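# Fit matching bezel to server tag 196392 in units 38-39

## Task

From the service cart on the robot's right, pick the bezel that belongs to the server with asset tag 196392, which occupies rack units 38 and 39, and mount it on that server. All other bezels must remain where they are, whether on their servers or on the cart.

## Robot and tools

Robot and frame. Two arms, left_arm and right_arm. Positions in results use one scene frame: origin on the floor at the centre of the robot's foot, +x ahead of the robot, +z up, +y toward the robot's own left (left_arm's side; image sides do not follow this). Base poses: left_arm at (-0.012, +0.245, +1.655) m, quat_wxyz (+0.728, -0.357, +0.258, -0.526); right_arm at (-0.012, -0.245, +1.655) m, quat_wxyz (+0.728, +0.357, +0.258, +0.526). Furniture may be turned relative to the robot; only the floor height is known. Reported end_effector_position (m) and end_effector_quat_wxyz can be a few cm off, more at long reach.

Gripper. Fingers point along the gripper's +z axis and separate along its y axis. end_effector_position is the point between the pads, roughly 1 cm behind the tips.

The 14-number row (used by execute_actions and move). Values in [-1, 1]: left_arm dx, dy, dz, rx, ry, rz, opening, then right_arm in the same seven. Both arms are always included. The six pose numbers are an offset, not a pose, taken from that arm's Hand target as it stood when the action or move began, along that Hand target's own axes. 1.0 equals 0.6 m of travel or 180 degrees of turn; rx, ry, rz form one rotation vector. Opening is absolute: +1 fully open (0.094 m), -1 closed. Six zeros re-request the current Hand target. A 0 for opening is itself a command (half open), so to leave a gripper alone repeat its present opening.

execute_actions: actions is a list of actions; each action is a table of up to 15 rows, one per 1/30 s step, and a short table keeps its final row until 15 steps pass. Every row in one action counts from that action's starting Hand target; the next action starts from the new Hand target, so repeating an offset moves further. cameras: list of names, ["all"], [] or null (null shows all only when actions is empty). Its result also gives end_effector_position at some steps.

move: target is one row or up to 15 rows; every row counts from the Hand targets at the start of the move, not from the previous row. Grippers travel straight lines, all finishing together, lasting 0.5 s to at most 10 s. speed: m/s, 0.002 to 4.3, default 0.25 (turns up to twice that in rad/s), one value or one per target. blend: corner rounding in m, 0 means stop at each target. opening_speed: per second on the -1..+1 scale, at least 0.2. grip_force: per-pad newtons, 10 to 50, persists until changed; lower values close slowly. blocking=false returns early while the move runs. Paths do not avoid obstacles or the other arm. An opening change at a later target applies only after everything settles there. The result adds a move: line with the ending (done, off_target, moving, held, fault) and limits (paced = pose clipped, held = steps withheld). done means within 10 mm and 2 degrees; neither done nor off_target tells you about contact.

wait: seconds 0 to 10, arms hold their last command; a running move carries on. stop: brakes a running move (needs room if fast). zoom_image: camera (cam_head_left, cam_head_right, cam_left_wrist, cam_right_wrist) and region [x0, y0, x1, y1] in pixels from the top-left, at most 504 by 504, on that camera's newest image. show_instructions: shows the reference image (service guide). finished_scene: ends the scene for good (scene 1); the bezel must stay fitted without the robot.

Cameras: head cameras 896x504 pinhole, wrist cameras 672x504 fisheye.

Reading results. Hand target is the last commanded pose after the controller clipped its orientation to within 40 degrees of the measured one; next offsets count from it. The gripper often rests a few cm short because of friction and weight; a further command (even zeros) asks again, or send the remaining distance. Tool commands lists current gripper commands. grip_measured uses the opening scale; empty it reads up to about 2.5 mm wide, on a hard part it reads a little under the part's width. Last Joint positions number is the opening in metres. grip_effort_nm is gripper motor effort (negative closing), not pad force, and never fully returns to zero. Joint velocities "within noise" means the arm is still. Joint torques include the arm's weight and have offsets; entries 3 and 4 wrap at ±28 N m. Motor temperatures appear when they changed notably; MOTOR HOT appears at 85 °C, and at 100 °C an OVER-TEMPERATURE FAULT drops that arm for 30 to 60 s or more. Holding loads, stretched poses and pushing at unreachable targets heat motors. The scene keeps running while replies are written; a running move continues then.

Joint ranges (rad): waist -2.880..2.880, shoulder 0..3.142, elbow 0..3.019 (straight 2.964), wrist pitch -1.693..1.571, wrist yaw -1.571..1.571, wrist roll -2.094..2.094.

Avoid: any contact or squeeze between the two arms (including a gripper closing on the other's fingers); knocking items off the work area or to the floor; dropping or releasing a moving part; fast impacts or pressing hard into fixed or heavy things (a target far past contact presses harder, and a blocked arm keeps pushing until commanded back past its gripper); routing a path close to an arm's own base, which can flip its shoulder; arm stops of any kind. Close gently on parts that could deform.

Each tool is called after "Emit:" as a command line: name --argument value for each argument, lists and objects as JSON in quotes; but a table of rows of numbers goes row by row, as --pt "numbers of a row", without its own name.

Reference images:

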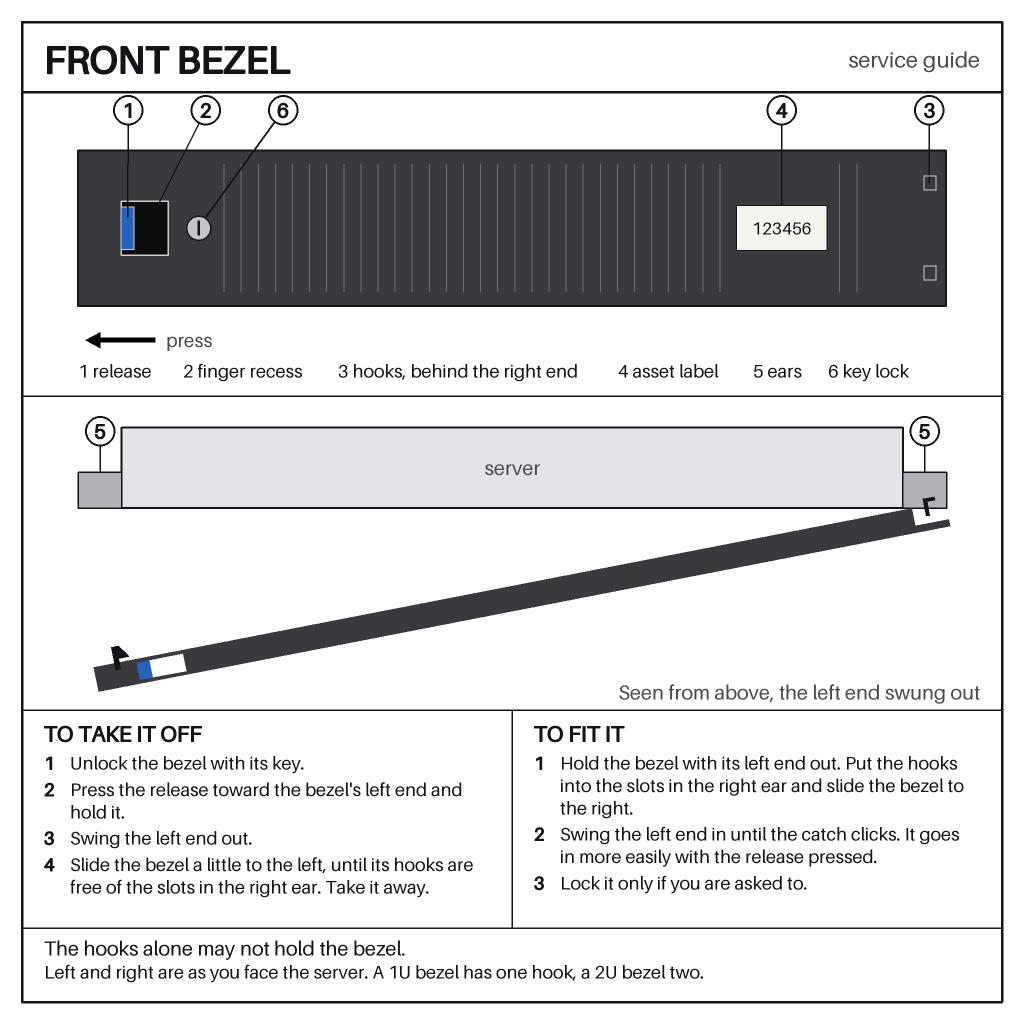

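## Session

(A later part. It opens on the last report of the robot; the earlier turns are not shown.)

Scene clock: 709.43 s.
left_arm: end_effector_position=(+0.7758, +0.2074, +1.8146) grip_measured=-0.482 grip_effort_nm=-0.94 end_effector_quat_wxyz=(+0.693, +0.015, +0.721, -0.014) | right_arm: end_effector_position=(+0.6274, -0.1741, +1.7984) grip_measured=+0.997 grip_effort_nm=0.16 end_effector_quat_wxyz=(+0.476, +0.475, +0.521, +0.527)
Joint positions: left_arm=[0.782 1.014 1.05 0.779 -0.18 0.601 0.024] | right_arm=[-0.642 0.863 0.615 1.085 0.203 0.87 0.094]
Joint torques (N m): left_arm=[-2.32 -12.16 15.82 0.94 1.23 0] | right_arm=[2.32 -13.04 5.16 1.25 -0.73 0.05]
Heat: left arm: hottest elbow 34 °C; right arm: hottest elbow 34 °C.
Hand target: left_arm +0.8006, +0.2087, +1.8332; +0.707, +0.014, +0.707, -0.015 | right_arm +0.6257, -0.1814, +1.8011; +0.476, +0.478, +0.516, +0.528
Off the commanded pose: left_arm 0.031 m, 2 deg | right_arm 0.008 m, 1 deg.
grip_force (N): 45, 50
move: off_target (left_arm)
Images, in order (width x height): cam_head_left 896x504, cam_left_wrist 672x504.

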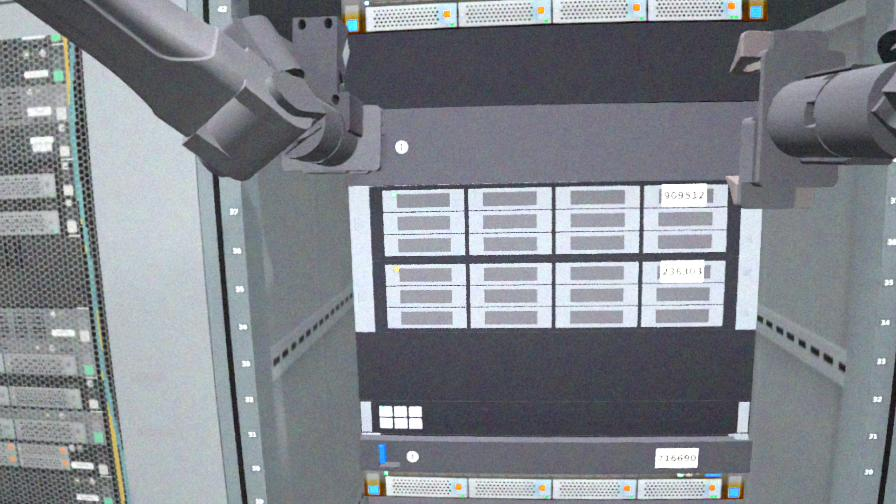

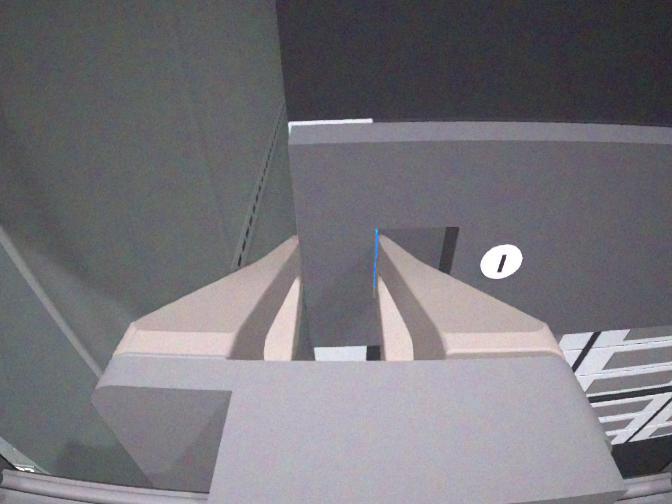

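Emit:
move --target '[-0.003,0,0.025,0.002,0,0,-0.65,0,0,0,0,0,0,1.0]' --speed '[0.06]' --cameras '["cam_left_wrist","cam_head_left","cam_head_right"]'

Emit:
zoom_image --camera "cam_head_left" --region '[320, 80, 480, 200]'

Emit:
zoom_image --camera "cam_left_wrist" --region '[230, 80, 420, 200]'

Scene clock: 713.47 s.
left_arm: end_effector_position=(+0.7765, +0.2070, +1.8144) grip_measured=-0.482 grip_effort_nm=-0.93 end_effector_quat_wxyz=(+0.692, +0.018, +0.721, -0.016) | right_arm: end_effector_position=(+0.6274, -0.1741, +1.7984) grip_measured=+0.997 grip_effort_nm=0.15 end_effector_quat_wxyz=(+0.476, +0.475, +0.521, +0.527)
Joint positions: left_arm=[0.784 1.013 1.052 0.77 -0.175 0.598 0.024] | right_arm=[-0.642 0.863 0.615 1.085 0.203 0.87 0.094]
Joint torques (N m): left_arm=[-2.2 -10.4 19.14 0.43 1.41 -0.02] | right_arm=[1.85 -13.22 5.14 1.31 -0.72 0.06]
Heat: left arm: hottest elbow 35 °C; right arm: hottest elbow 34 °C.
Hand target: left_arm +0.8156, +0.2080, +1.8350; +0.707, +0.017, +0.707, -0.017 | right_arm +0.6257, -0.1814, +1.8011; +0.476, +0.478, +0.516, +0.528
Off the commanded pose: left_arm 0.044 m, 2 deg | right_arm 0.008 m, 1 deg.
grip_force (N): 45, 50
move: off_target (left_arm)
Images, in order (width x height): cam_head_left 896x504, cam_head_right 896x504, cam_left_wrist 672x504.

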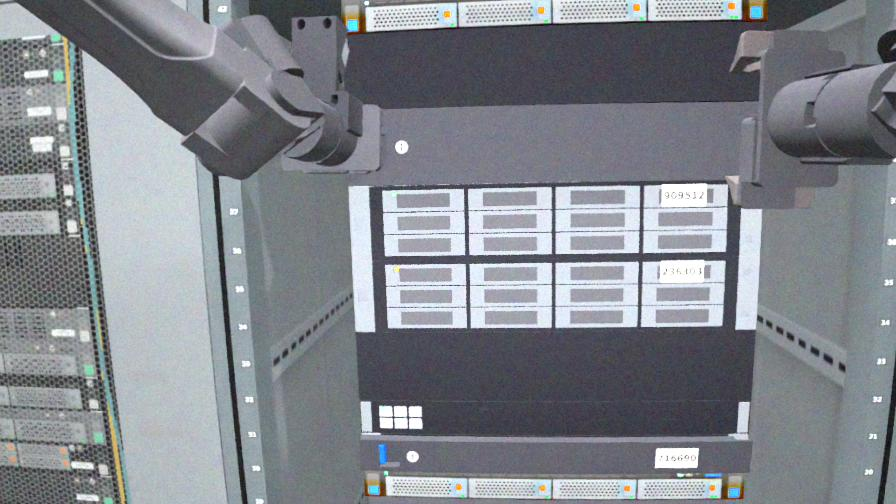

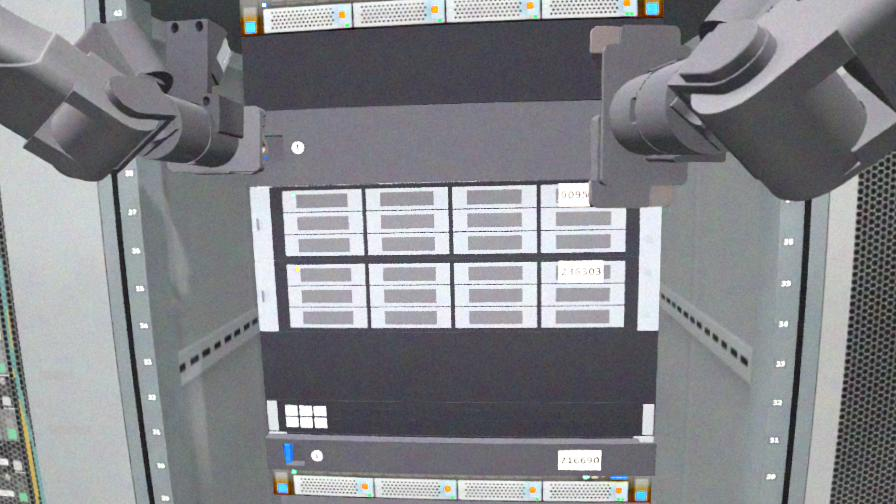

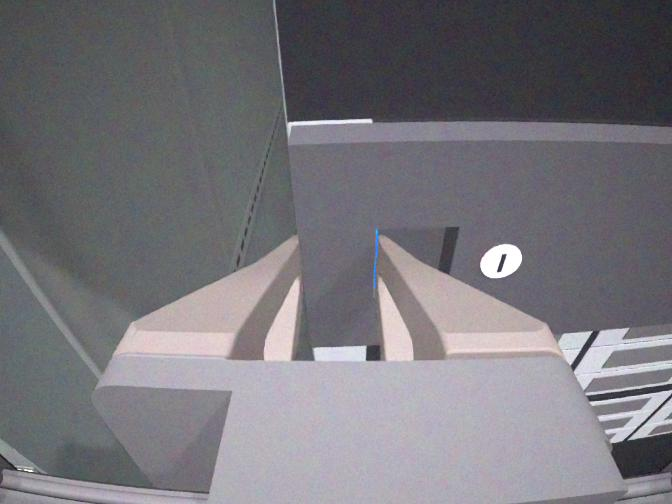

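Scaled by 3.150 from the camera's 896x504 image, which has a finer 1280x720 frame.

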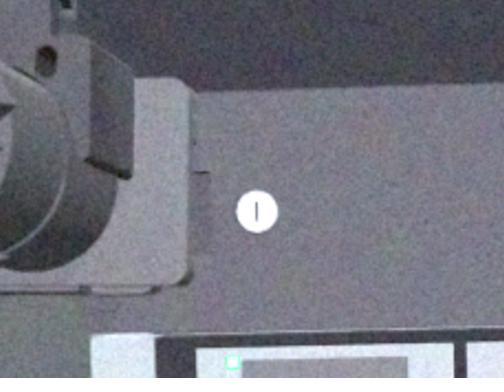

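Scaled by 2.653 from the camera's 672x504 image, which has a finer 960x720 frame.

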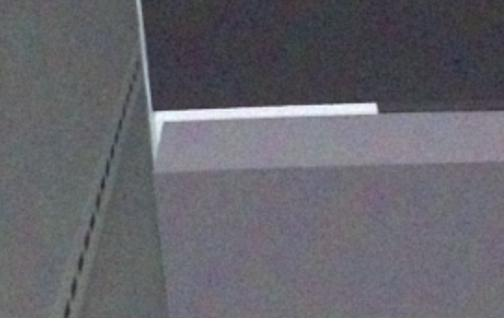

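Emit:
move --target '[0.012,0,-0.030,0,0,0,-0.65,0,0,0,0,0,0,1.0]' --speed '[0.05]' --cameras '["cam_left_wrist"]'

Emit:
zoom_image --camera "cam_left_wrist" --region '[230, 80, 420, 200]'

Scene clock: 722.60 s.
left_arm: end_effector_position=(+0.7767, +0.2077, +1.8151) grip_measured=-0.482 grip_effort_nm=-0.93 end_effector_quat_wxyz=(+0.693, +0.018, +0.720, -0.017) | right_arm: end_effector_position=(+0.6274, -0.1741, +1.7984) grip_measured=+0.997 grip_effort_nm=0.16 end_effector_quat_wxyz=(+0.476, +0.475, +0.521, +0.527)
Joint positions: left_arm=[0.786 1.012 1.053 0.77 -0.17 0.596 0.024] | right_arm=[-0.642 0.863 0.615 1.085 0.203 0.87 0.094]
Joint torques (N m): left_arm=[-2.26 -11.87 14.68 1.44 1.36 -0.01] | right_arm=[1.9 -13.39 5.15 1.17 -0.73 0.05]
Heat: left arm: hottest elbow 35 °C; right arm: hottest elbow 33 °C.
Hand target: left_arm +0.7977, +0.2090, +1.8280; +0.707, +0.017, +0.707, -0.017 | right_arm +0.6257, -0.1814, +1.8011; +0.476, +0.478, +0.516, +0.528
Off the commanded pose: left_arm 0.025 m, 2 deg | right_arm 0.008 m, 1 deg.
grip_force (N): 45, 50
move: off_target (left_arm)
Images, in order (width x height): cam_left_wrist 672x504.

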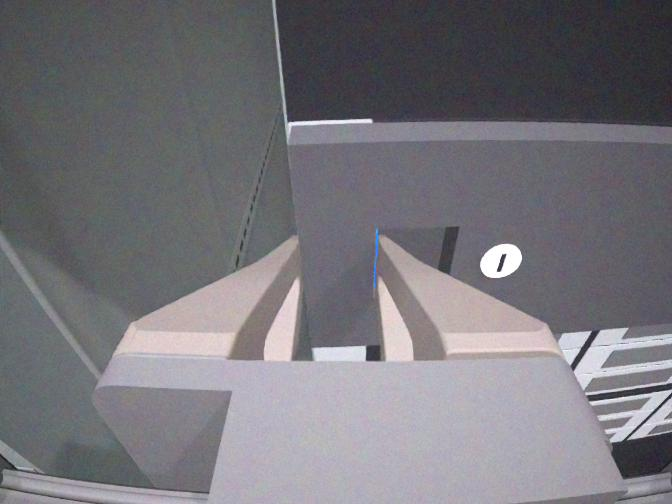

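Scaled by 2.653 from the camera's 672x504 image, which has a finer 960x720 frame.

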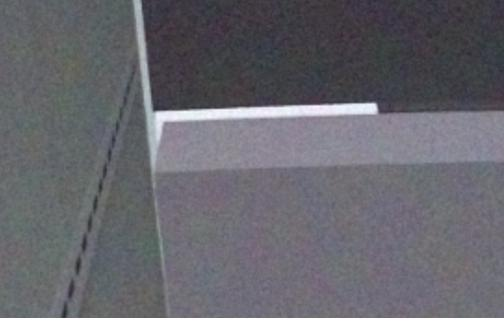

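Emit:
move --target '[0,0,0,0,0,0,-0.25,0,0,0,0,0,0,1.0]' --opening_speed 0.25 --speed '[0.05]' --cameras '["cam_left_wrist","cam_head_left","cam_head_right"]'

Emit:
zoom_image --camera "cam_left_wrist" --region '[230, 80, 500, 350]'

Scene clock: 726.77 s.
left_arm: end_effector_position=(+0.7801, +0.2040, +1.8156) grip_measured=-0.254 grip_effort_nm=0.16 end_effector_quat_wxyz=(+0.697, +0.024, +0.716, -0.022) | right_arm: end_effector_position=(+0.6274, -0.1741, +1.7984) grip_measured=+0.997 grip_effort_nm=0.16 end_effector_quat_wxyz=(+0.476, +0.475, +0.521, +0.527)
Joint positions: left_arm=[0.789 1.022 1.063 0.769 -0.149 0.595 0.035] | right_arm=[-0.642 0.863 0.615 1.085 0.203 0.87 0.094]
Joint torques (N m): left_arm=[-2.2 -12.86 13.93 1.5 0.57 -0.02] | right_arm=[2.08 -13.45 5.19 1.25 -0.7 0.08]
Heat: left arm: hottest elbow 35 °C; right arm: hottest elbow 33 °C.
Hand target: left_arm +0.7977, +0.2089, +1.8278; +0.707, +0.017, +0.707, -0.017 | right_arm +0.6257, -0.1814, +1.8011; +0.476, +0.478, +0.516, +0.528
Off the commanded pose: left_arm 0.022 m, 2 deg | right_arm 0.008 m, 1 deg.
grip_force (N): 45, 50
move: off_target (left_arm)
Images, in order (width x height): cam_head_left 896x504, cam_head_right 896x504, cam_left_wrist 672x504.

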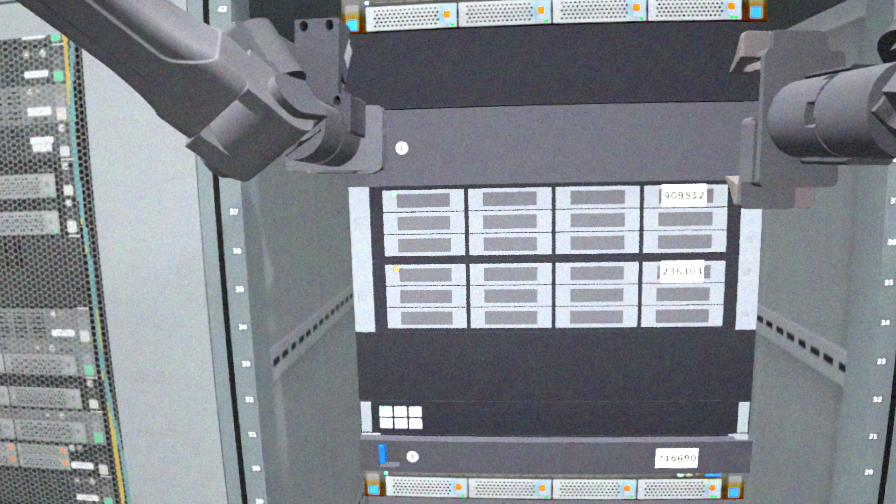

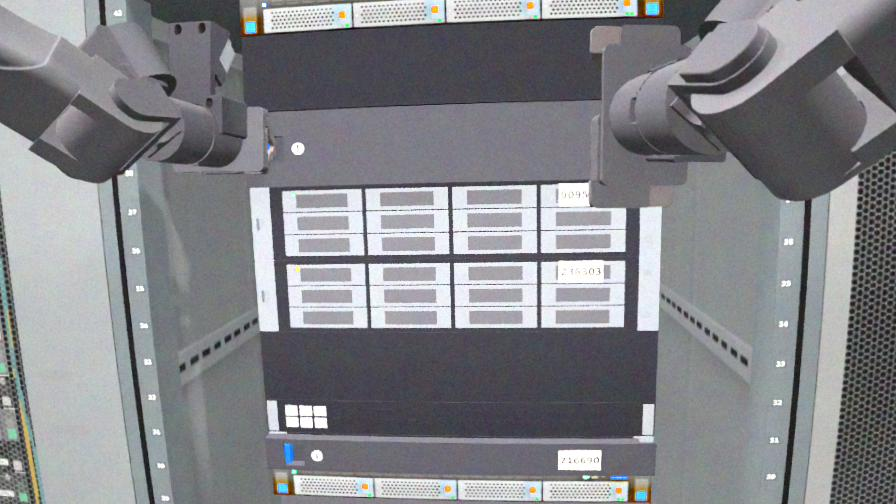

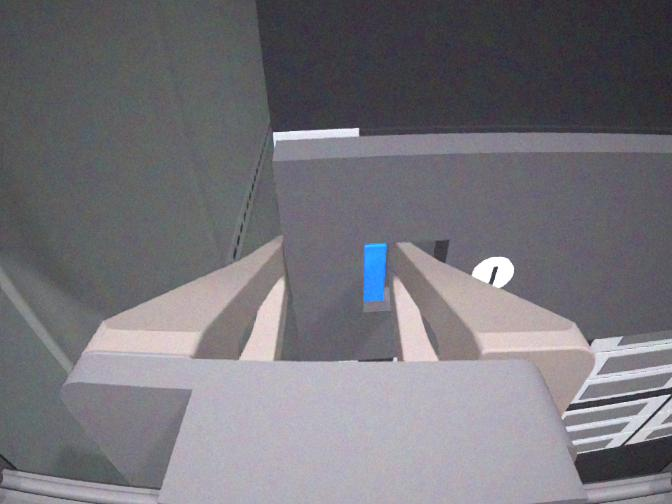

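Scaled by 1.867 from the camera's 672x504 image, which has a finer 960x720 frame.

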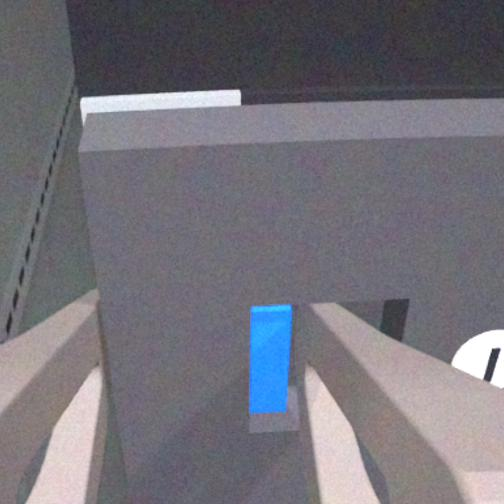

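Emit:
move --pt "0 0 0 0 0 0 -0.12 0 0 0 0 0 0 1.0" --pt "0 0 -0.08 0 0 0 -0.12 0 0 0 0 0 0 1.0" --speed '[0.05]' --cameras '["cam_left_wrist","cam_head_left","cam_head_right"]'

Emit:
zoom_image --camera "cam_left_wrist" --region '[230, 80, 500, 350]'

speed must be one number or one for each of the 2 targets, got a list of 1; nothing of the call was run

Scaled by 1.867 from the camera's 672x504 image, which has a finer 960x720 frame.

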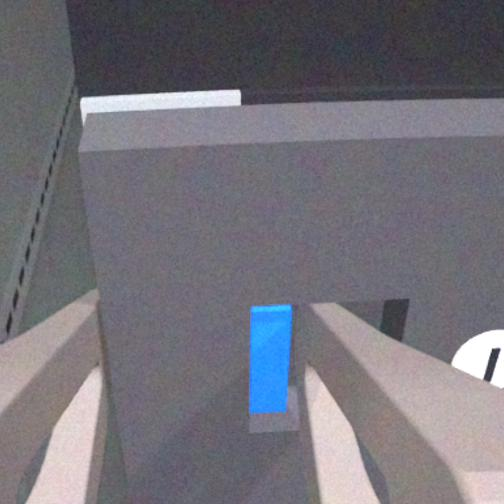

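Emit:
move --pt "0 0 0 0 0 0 -0.12 0 0 0 0 0 0 1.0" --pt "0 0 -0.08 0 0 0 -0.12 0 0 0 0 0 0 1.0" --speed 0.05 --cameras '["cam_left_wrist","cam_head_left","cam_head_right"]'

Emit:
zoom_image --camera "cam_left_wrist" --region '[230, 80, 500, 350]'

Scene clock: 738.47 s.
left_arm: end_effector_position=(+0.7532, +0.2075, +1.8147) grip_measured=-0.123 grip_effort_nm=0.15 end_effector_quat_wxyz=(+0.697, +0.022, +0.716, -0.019) | right_arm: end_effector_position=(+0.6274, -0.1741, +1.7984) grip_measured=+0.997 grip_effort_nm=0.16 end_effector_quat_wxyz=(+0.476, +0.475, +0.521, +0.527)
Joint positions: left_arm=[0.78 0.972 0.979 0.808 -0.161 0.604 0.041] | right_arm=[-0.642 0.863 0.615 1.085 0.203 0.87 0.094]
Joint torques (N m): left_arm=[-3.14 -14.74 8.31 2.26 0.4 0.04] | right_arm=[2.2 -13.39 5.12 1.26 -0.69 0.07]
Heat: left arm: hottest elbow 36 °C; right arm: hottest elbow 33 °C.
Hand target: left_arm +0.7497, +0.2114, +1.8280; +0.707, +0.017, +0.707, -0.017 | right_arm +0.6257, -0.1814, +1.8011; +0.476, +0.478, +0.516, +0.528
Off the commanded pose: left_arm 0.014 m, 2 deg | right_arm 0.008 m, 1 deg.
grip_force (N): 45, 50
move: off_target (left_arm)
Images, in order (width x height): cam_head_left 896x504, cam_head_right 896x504, cam_left_wrist 672x504.

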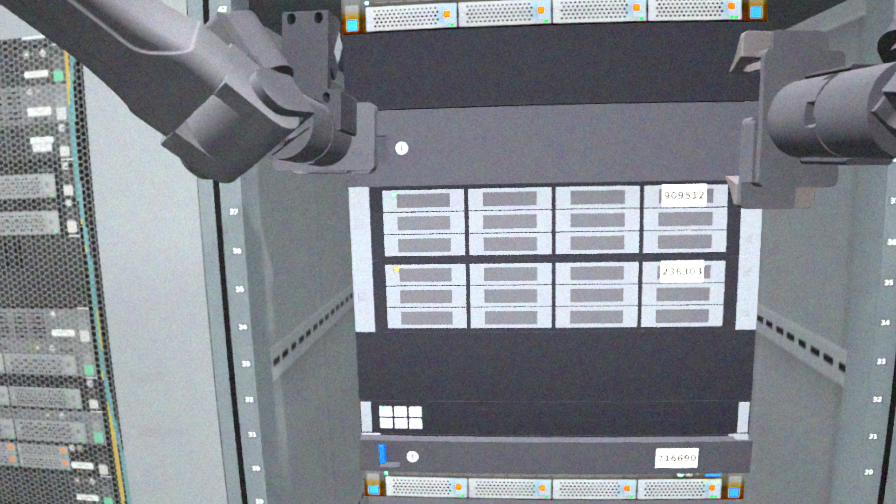

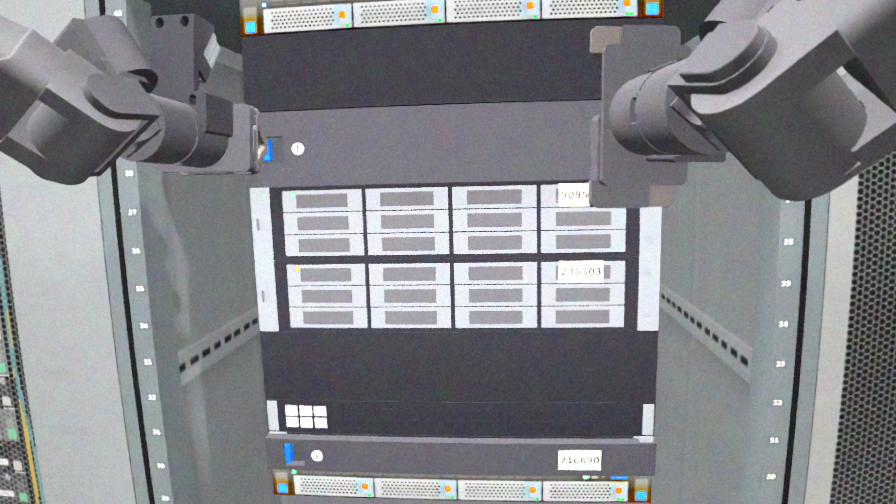

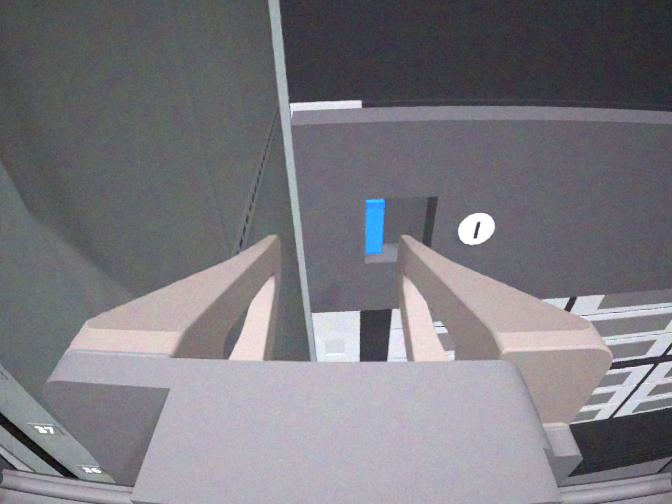

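Scaled by 1.867 from the camera's 672x504 image, which has a finer 960x720 frame.

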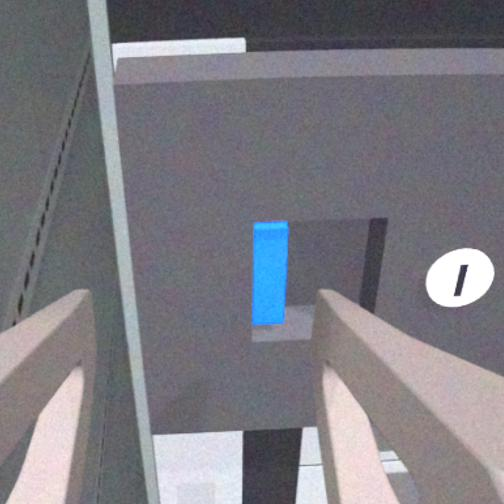

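Emit:
move --pt "0 0.005 -0.02 0 0 0 -1 0 0 0 0 0 0 1.0" --pt "0 0.005 0.075 0 0 0 -1 0 0 0 0 0 0 1.0" --speed 0.05 --cameras '["cam_left_wrist","cam_head_left","cam_head_right"]'

Emit:
zoom_image --camera "cam_left_wrist" --region '[230, 80, 500, 350]'

Scene clock: 745.13 s.
left_arm: end_effector_position=(+0.7676, +0.2063, +1.8221) grip_measured=-0.992 grip_effort_nm=-0.43 end_effector_quat_wxyz=(+0.702, +0.024, +0.711, -0.023) | right_arm: end_effector_position=(+0.6274, -0.1741, +1.7984) grip_measured=+0.997 grip_effort_nm=0.16 end_effector_quat_wxyz=(+0.476, +0.475, +0.521, +0.527)
Joint positions: left_arm=[0.78 0.991 1.026 0.788 -0.146 0.602 0] | right_arm=[-0.642 0.863 0.615 1.085 0.203 0.87 0.094]
Joint torques (N m): left_arm=[-0.85 -10.7 15.94 0.75 0.59 -0.13] | right_arm=[2.26 -13.27 5.16 1.24 -0.71 0.06]
Heat: left arm: hottest elbow 35 °C; right arm: hottest elbow 33 °C.
Hand target: left_arm +0.7948, +0.2121, +1.8279; +0.707, +0.017, +0.707, -0.017 | right_arm +0.6257, -0.1814, +1.8011; +0.476, +0.478, +0.516, +0.528
Off the commanded pose: left_arm 0.029 m, 1 deg | right_arm 0.008 m, 1 deg.
grip_force (N): 45, 50
move: off_target (left_arm)
Images, in order (width x height): cam_head_left 896x504, cam_head_right 896x504, cam_left_wrist 672x504.

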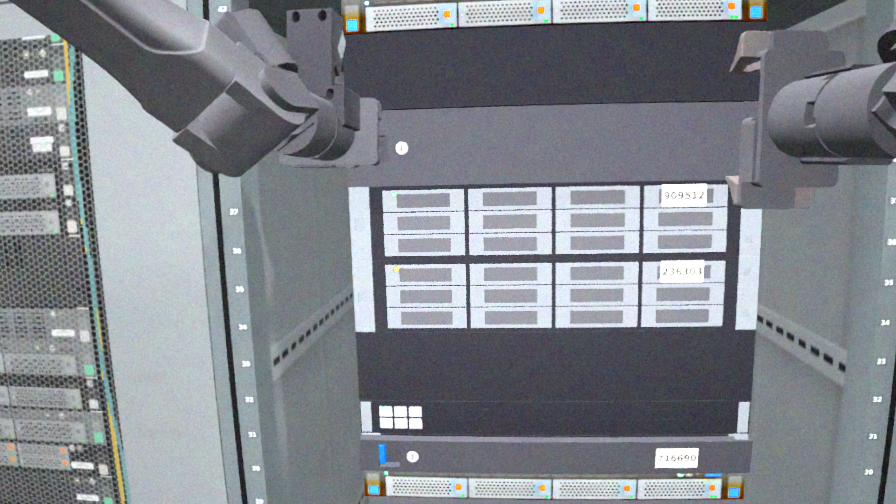

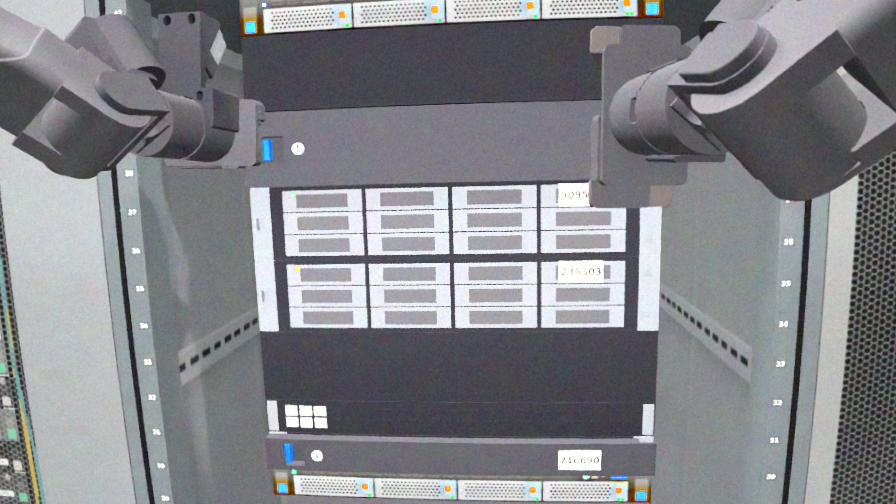

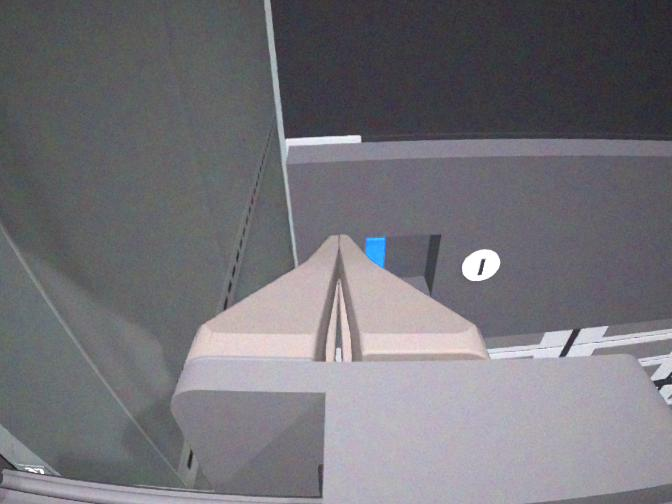

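Scaled by 1.867 from the camera's 672x504 image, which has a finer 960x720 frame.

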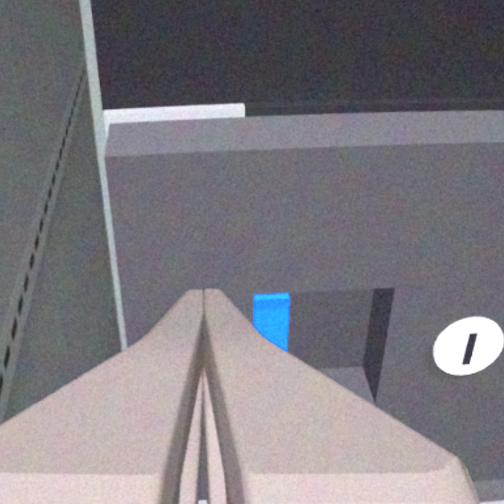

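Emit:
move --target '[0,0,0.035,0,0,0,-1,0,0,0,0,0,0,1.0]' --speed 0.05 --cameras '["cam_left_wrist"]'

Emit:
zoom_image --camera "cam_left_wrist" --region '[230, 80, 500, 350]'

Scene clock: 748.27 s.
left_arm: end_effector_position=(+0.7685, +0.2062, +1.8221) grip_measured=-0.992 grip_effort_nm=-0.43 end_effector_quat_wxyz=(+0.702, +0.024, +0.712, -0.026) | right_arm: end_effector_position=(+0.6274, -0.1741, +1.7984) grip_measured=+0.997 grip_effort_nm=0.15 end_effector_quat_wxyz=(+0.476, +0.475, +0.521, +0.527)
Joint positions: left_arm=[0.782 0.991 1.029 0.781 -0.141 0.597 0] | right_arm=[-0.642 0.863 0.615 1.085 0.203 0.87 0.094]
Joint torques (N m): left_arm=[-0.5 -8.7 20.34 0.16 0.65 -0.12] | right_arm=[1.61 -13.1 5.15 1.2 -0.7 0.05]
Heat: left arm: hottest elbow 35 °C; right arm: hottest shoulder 32 °C.
Hand target: left_arm +0.8157, +0.2110, +1.8279; +0.707, +0.017, +0.707, -0.017 | right_arm +0.6257, -0.1814, +1.8011; +0.476, +0.478, +0.516, +0.528
Off the commanded pose: left_arm 0.048 m, 2 deg | right_arm 0.008 m, 1 deg.
grip_force (N): 45, 50
move: off_target (left_arm)
Images, in order (width x height): cam_left_wrist 672x504.

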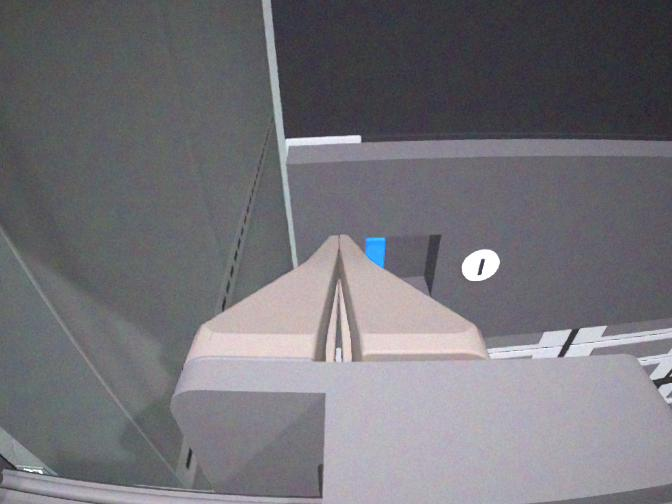

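Scaled by 1.867 from the camera's 672x504 image, which has a finer 960x720 frame.

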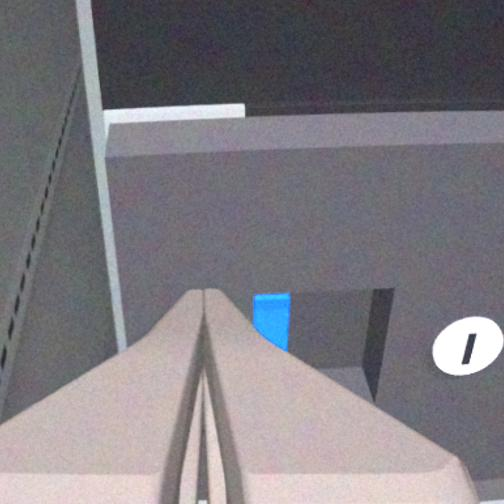

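Emit:
move --pt "0 0 -0.2 0 0 0 -1 0 0 -0.05 0 0 0 1.0" --pt "0 0.3 -0.4 0 0 0 -1 -0.2 -0.2 -0.2 0 0 0 1.0" --speed 0.15 --blend '[0.02,0]' --cameras '["all"]'

Emit:
zoom_image --camera "cam_head_left" --region '[330, 80, 790, 220]'

Emit:
zoom_image --camera "cam_head_right" --region '[230, 80, 690, 220]'

Scene clock: 754.23 s.
left_arm: end_effector_position=(+0.5855, +0.3995, +1.8335) grip_measured=-0.992 grip_effort_nm=-0.43 end_effector_quat_wxyz=(+0.708, +0.019, +0.706, -0.018) | right_arm: end_effector_position=(+0.5195, -0.3081, +1.6816) grip_measured=+0.997 grip_effort_nm=0.16 end_effector_quat_wxyz=(+0.478, +0.475, +0.518, +0.527)
Joint positions: left_arm=[1.735 0.48 0.587 0.868 0.468 -0.144 0] | right_arm=[-1.387 0.946 0.298 1.52 -0.298 1.429 0.094]
Joint torques (N m): left_arm=[2.2 -8.41 9.28 2.52 0.12 -0.18] | right_arm=[-0.21 -11.22 1.76 2.92 -0.37 0.06]
Heat: left arm: hottest elbow 36 °C; right arm: hottest shoulder 32 °C.
Hand target: left_arm +0.5847, +0.4024, +1.8278; +0.707, +0.017, +0.707, -0.017 | right_arm +0.5183, -0.3099, +1.6782; +0.476, +0.477, +0.516, +0.528
Off the commanded pose: left_arm 0.006 m, 0 deg | right_arm 0.004 m, 0 deg.
grip_force (N): 45, 50
move: done

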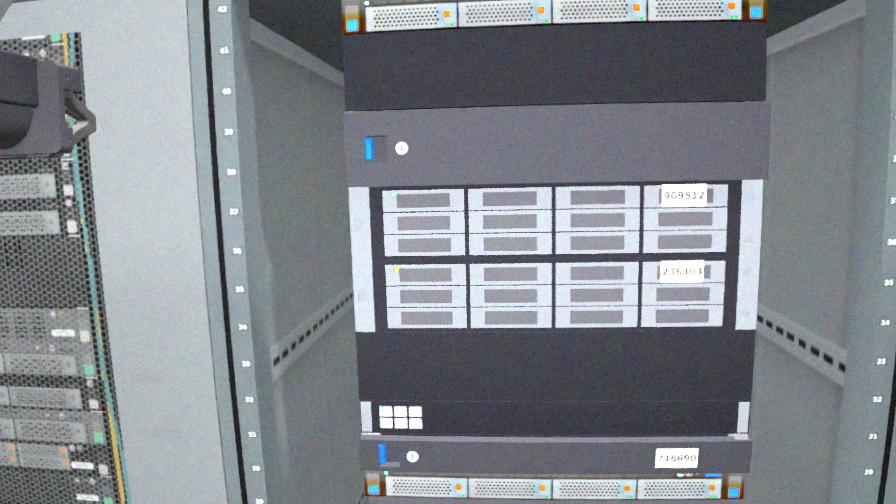

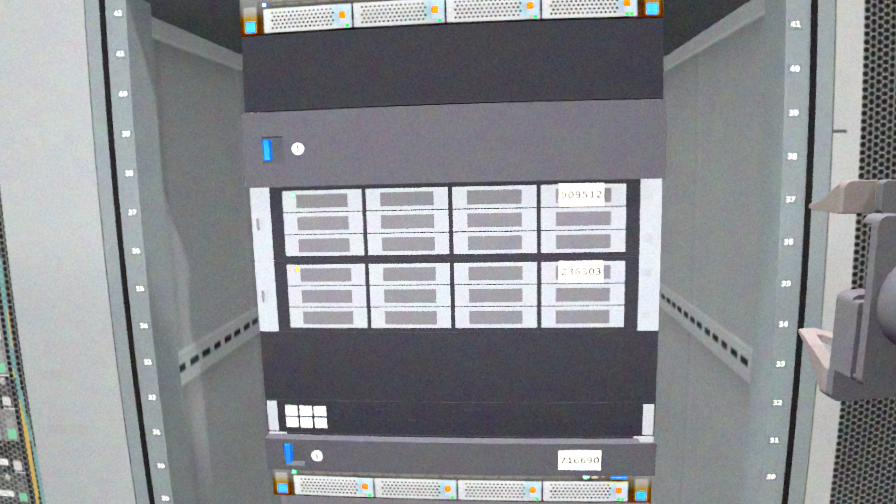

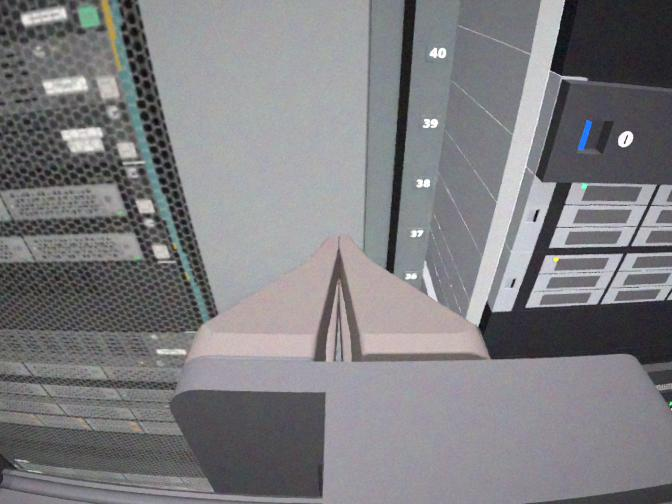

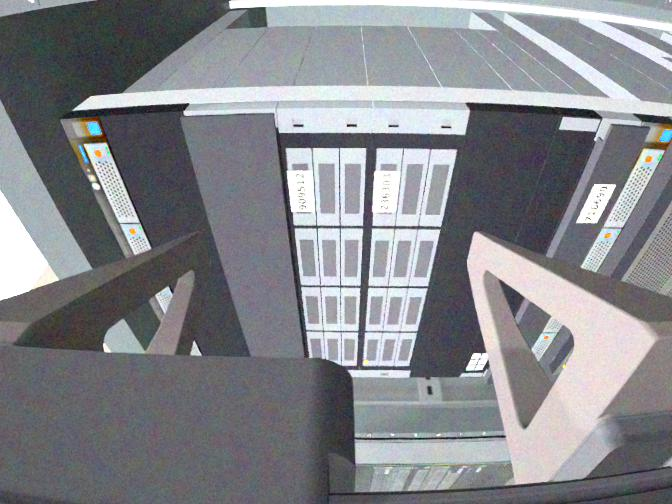

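Scaled by 1.096 from the camera's 896x504 image, which has a finer 1280x720 frame.

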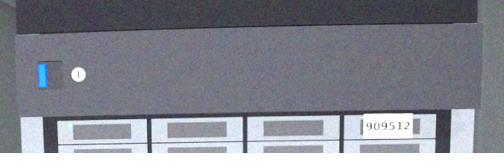

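Scaled by 1.096 from the camera's 896x504 image, which has a finer 1280x720 frame.

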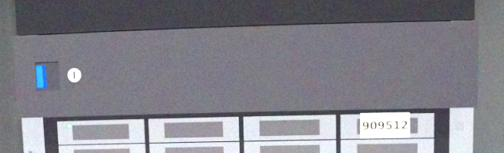

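Emit:
zoom_image --camera "cam_right_wrist" --region '[150, 80, 350, 220]'

Emit:
zoom_image --camera "cam_left_wrist" --region '[500, 50, 672, 220]'

Scaled by 2.520 from the camera's 672x504 image, which has a finer 960x720 frame.

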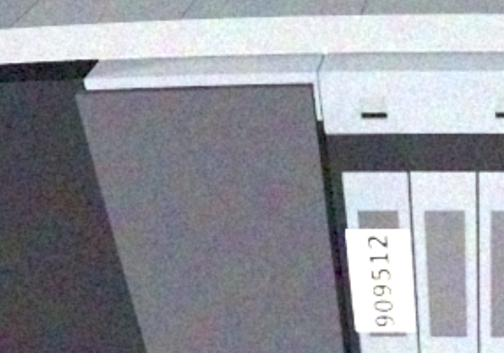

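Scaled by 2.930 from the camera's 672x504 image, which has a finer 960x720 frame.

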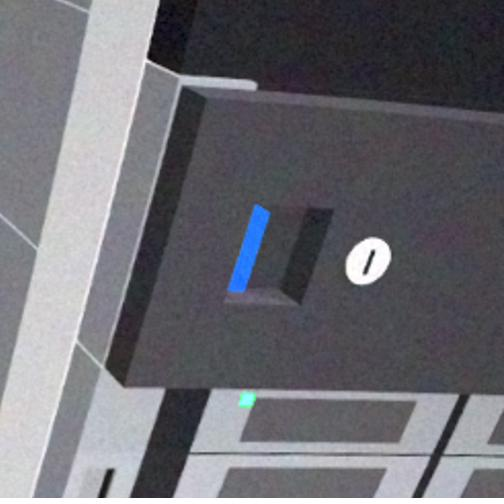

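Emit:
finished_scene

The scene is finished: the task was done.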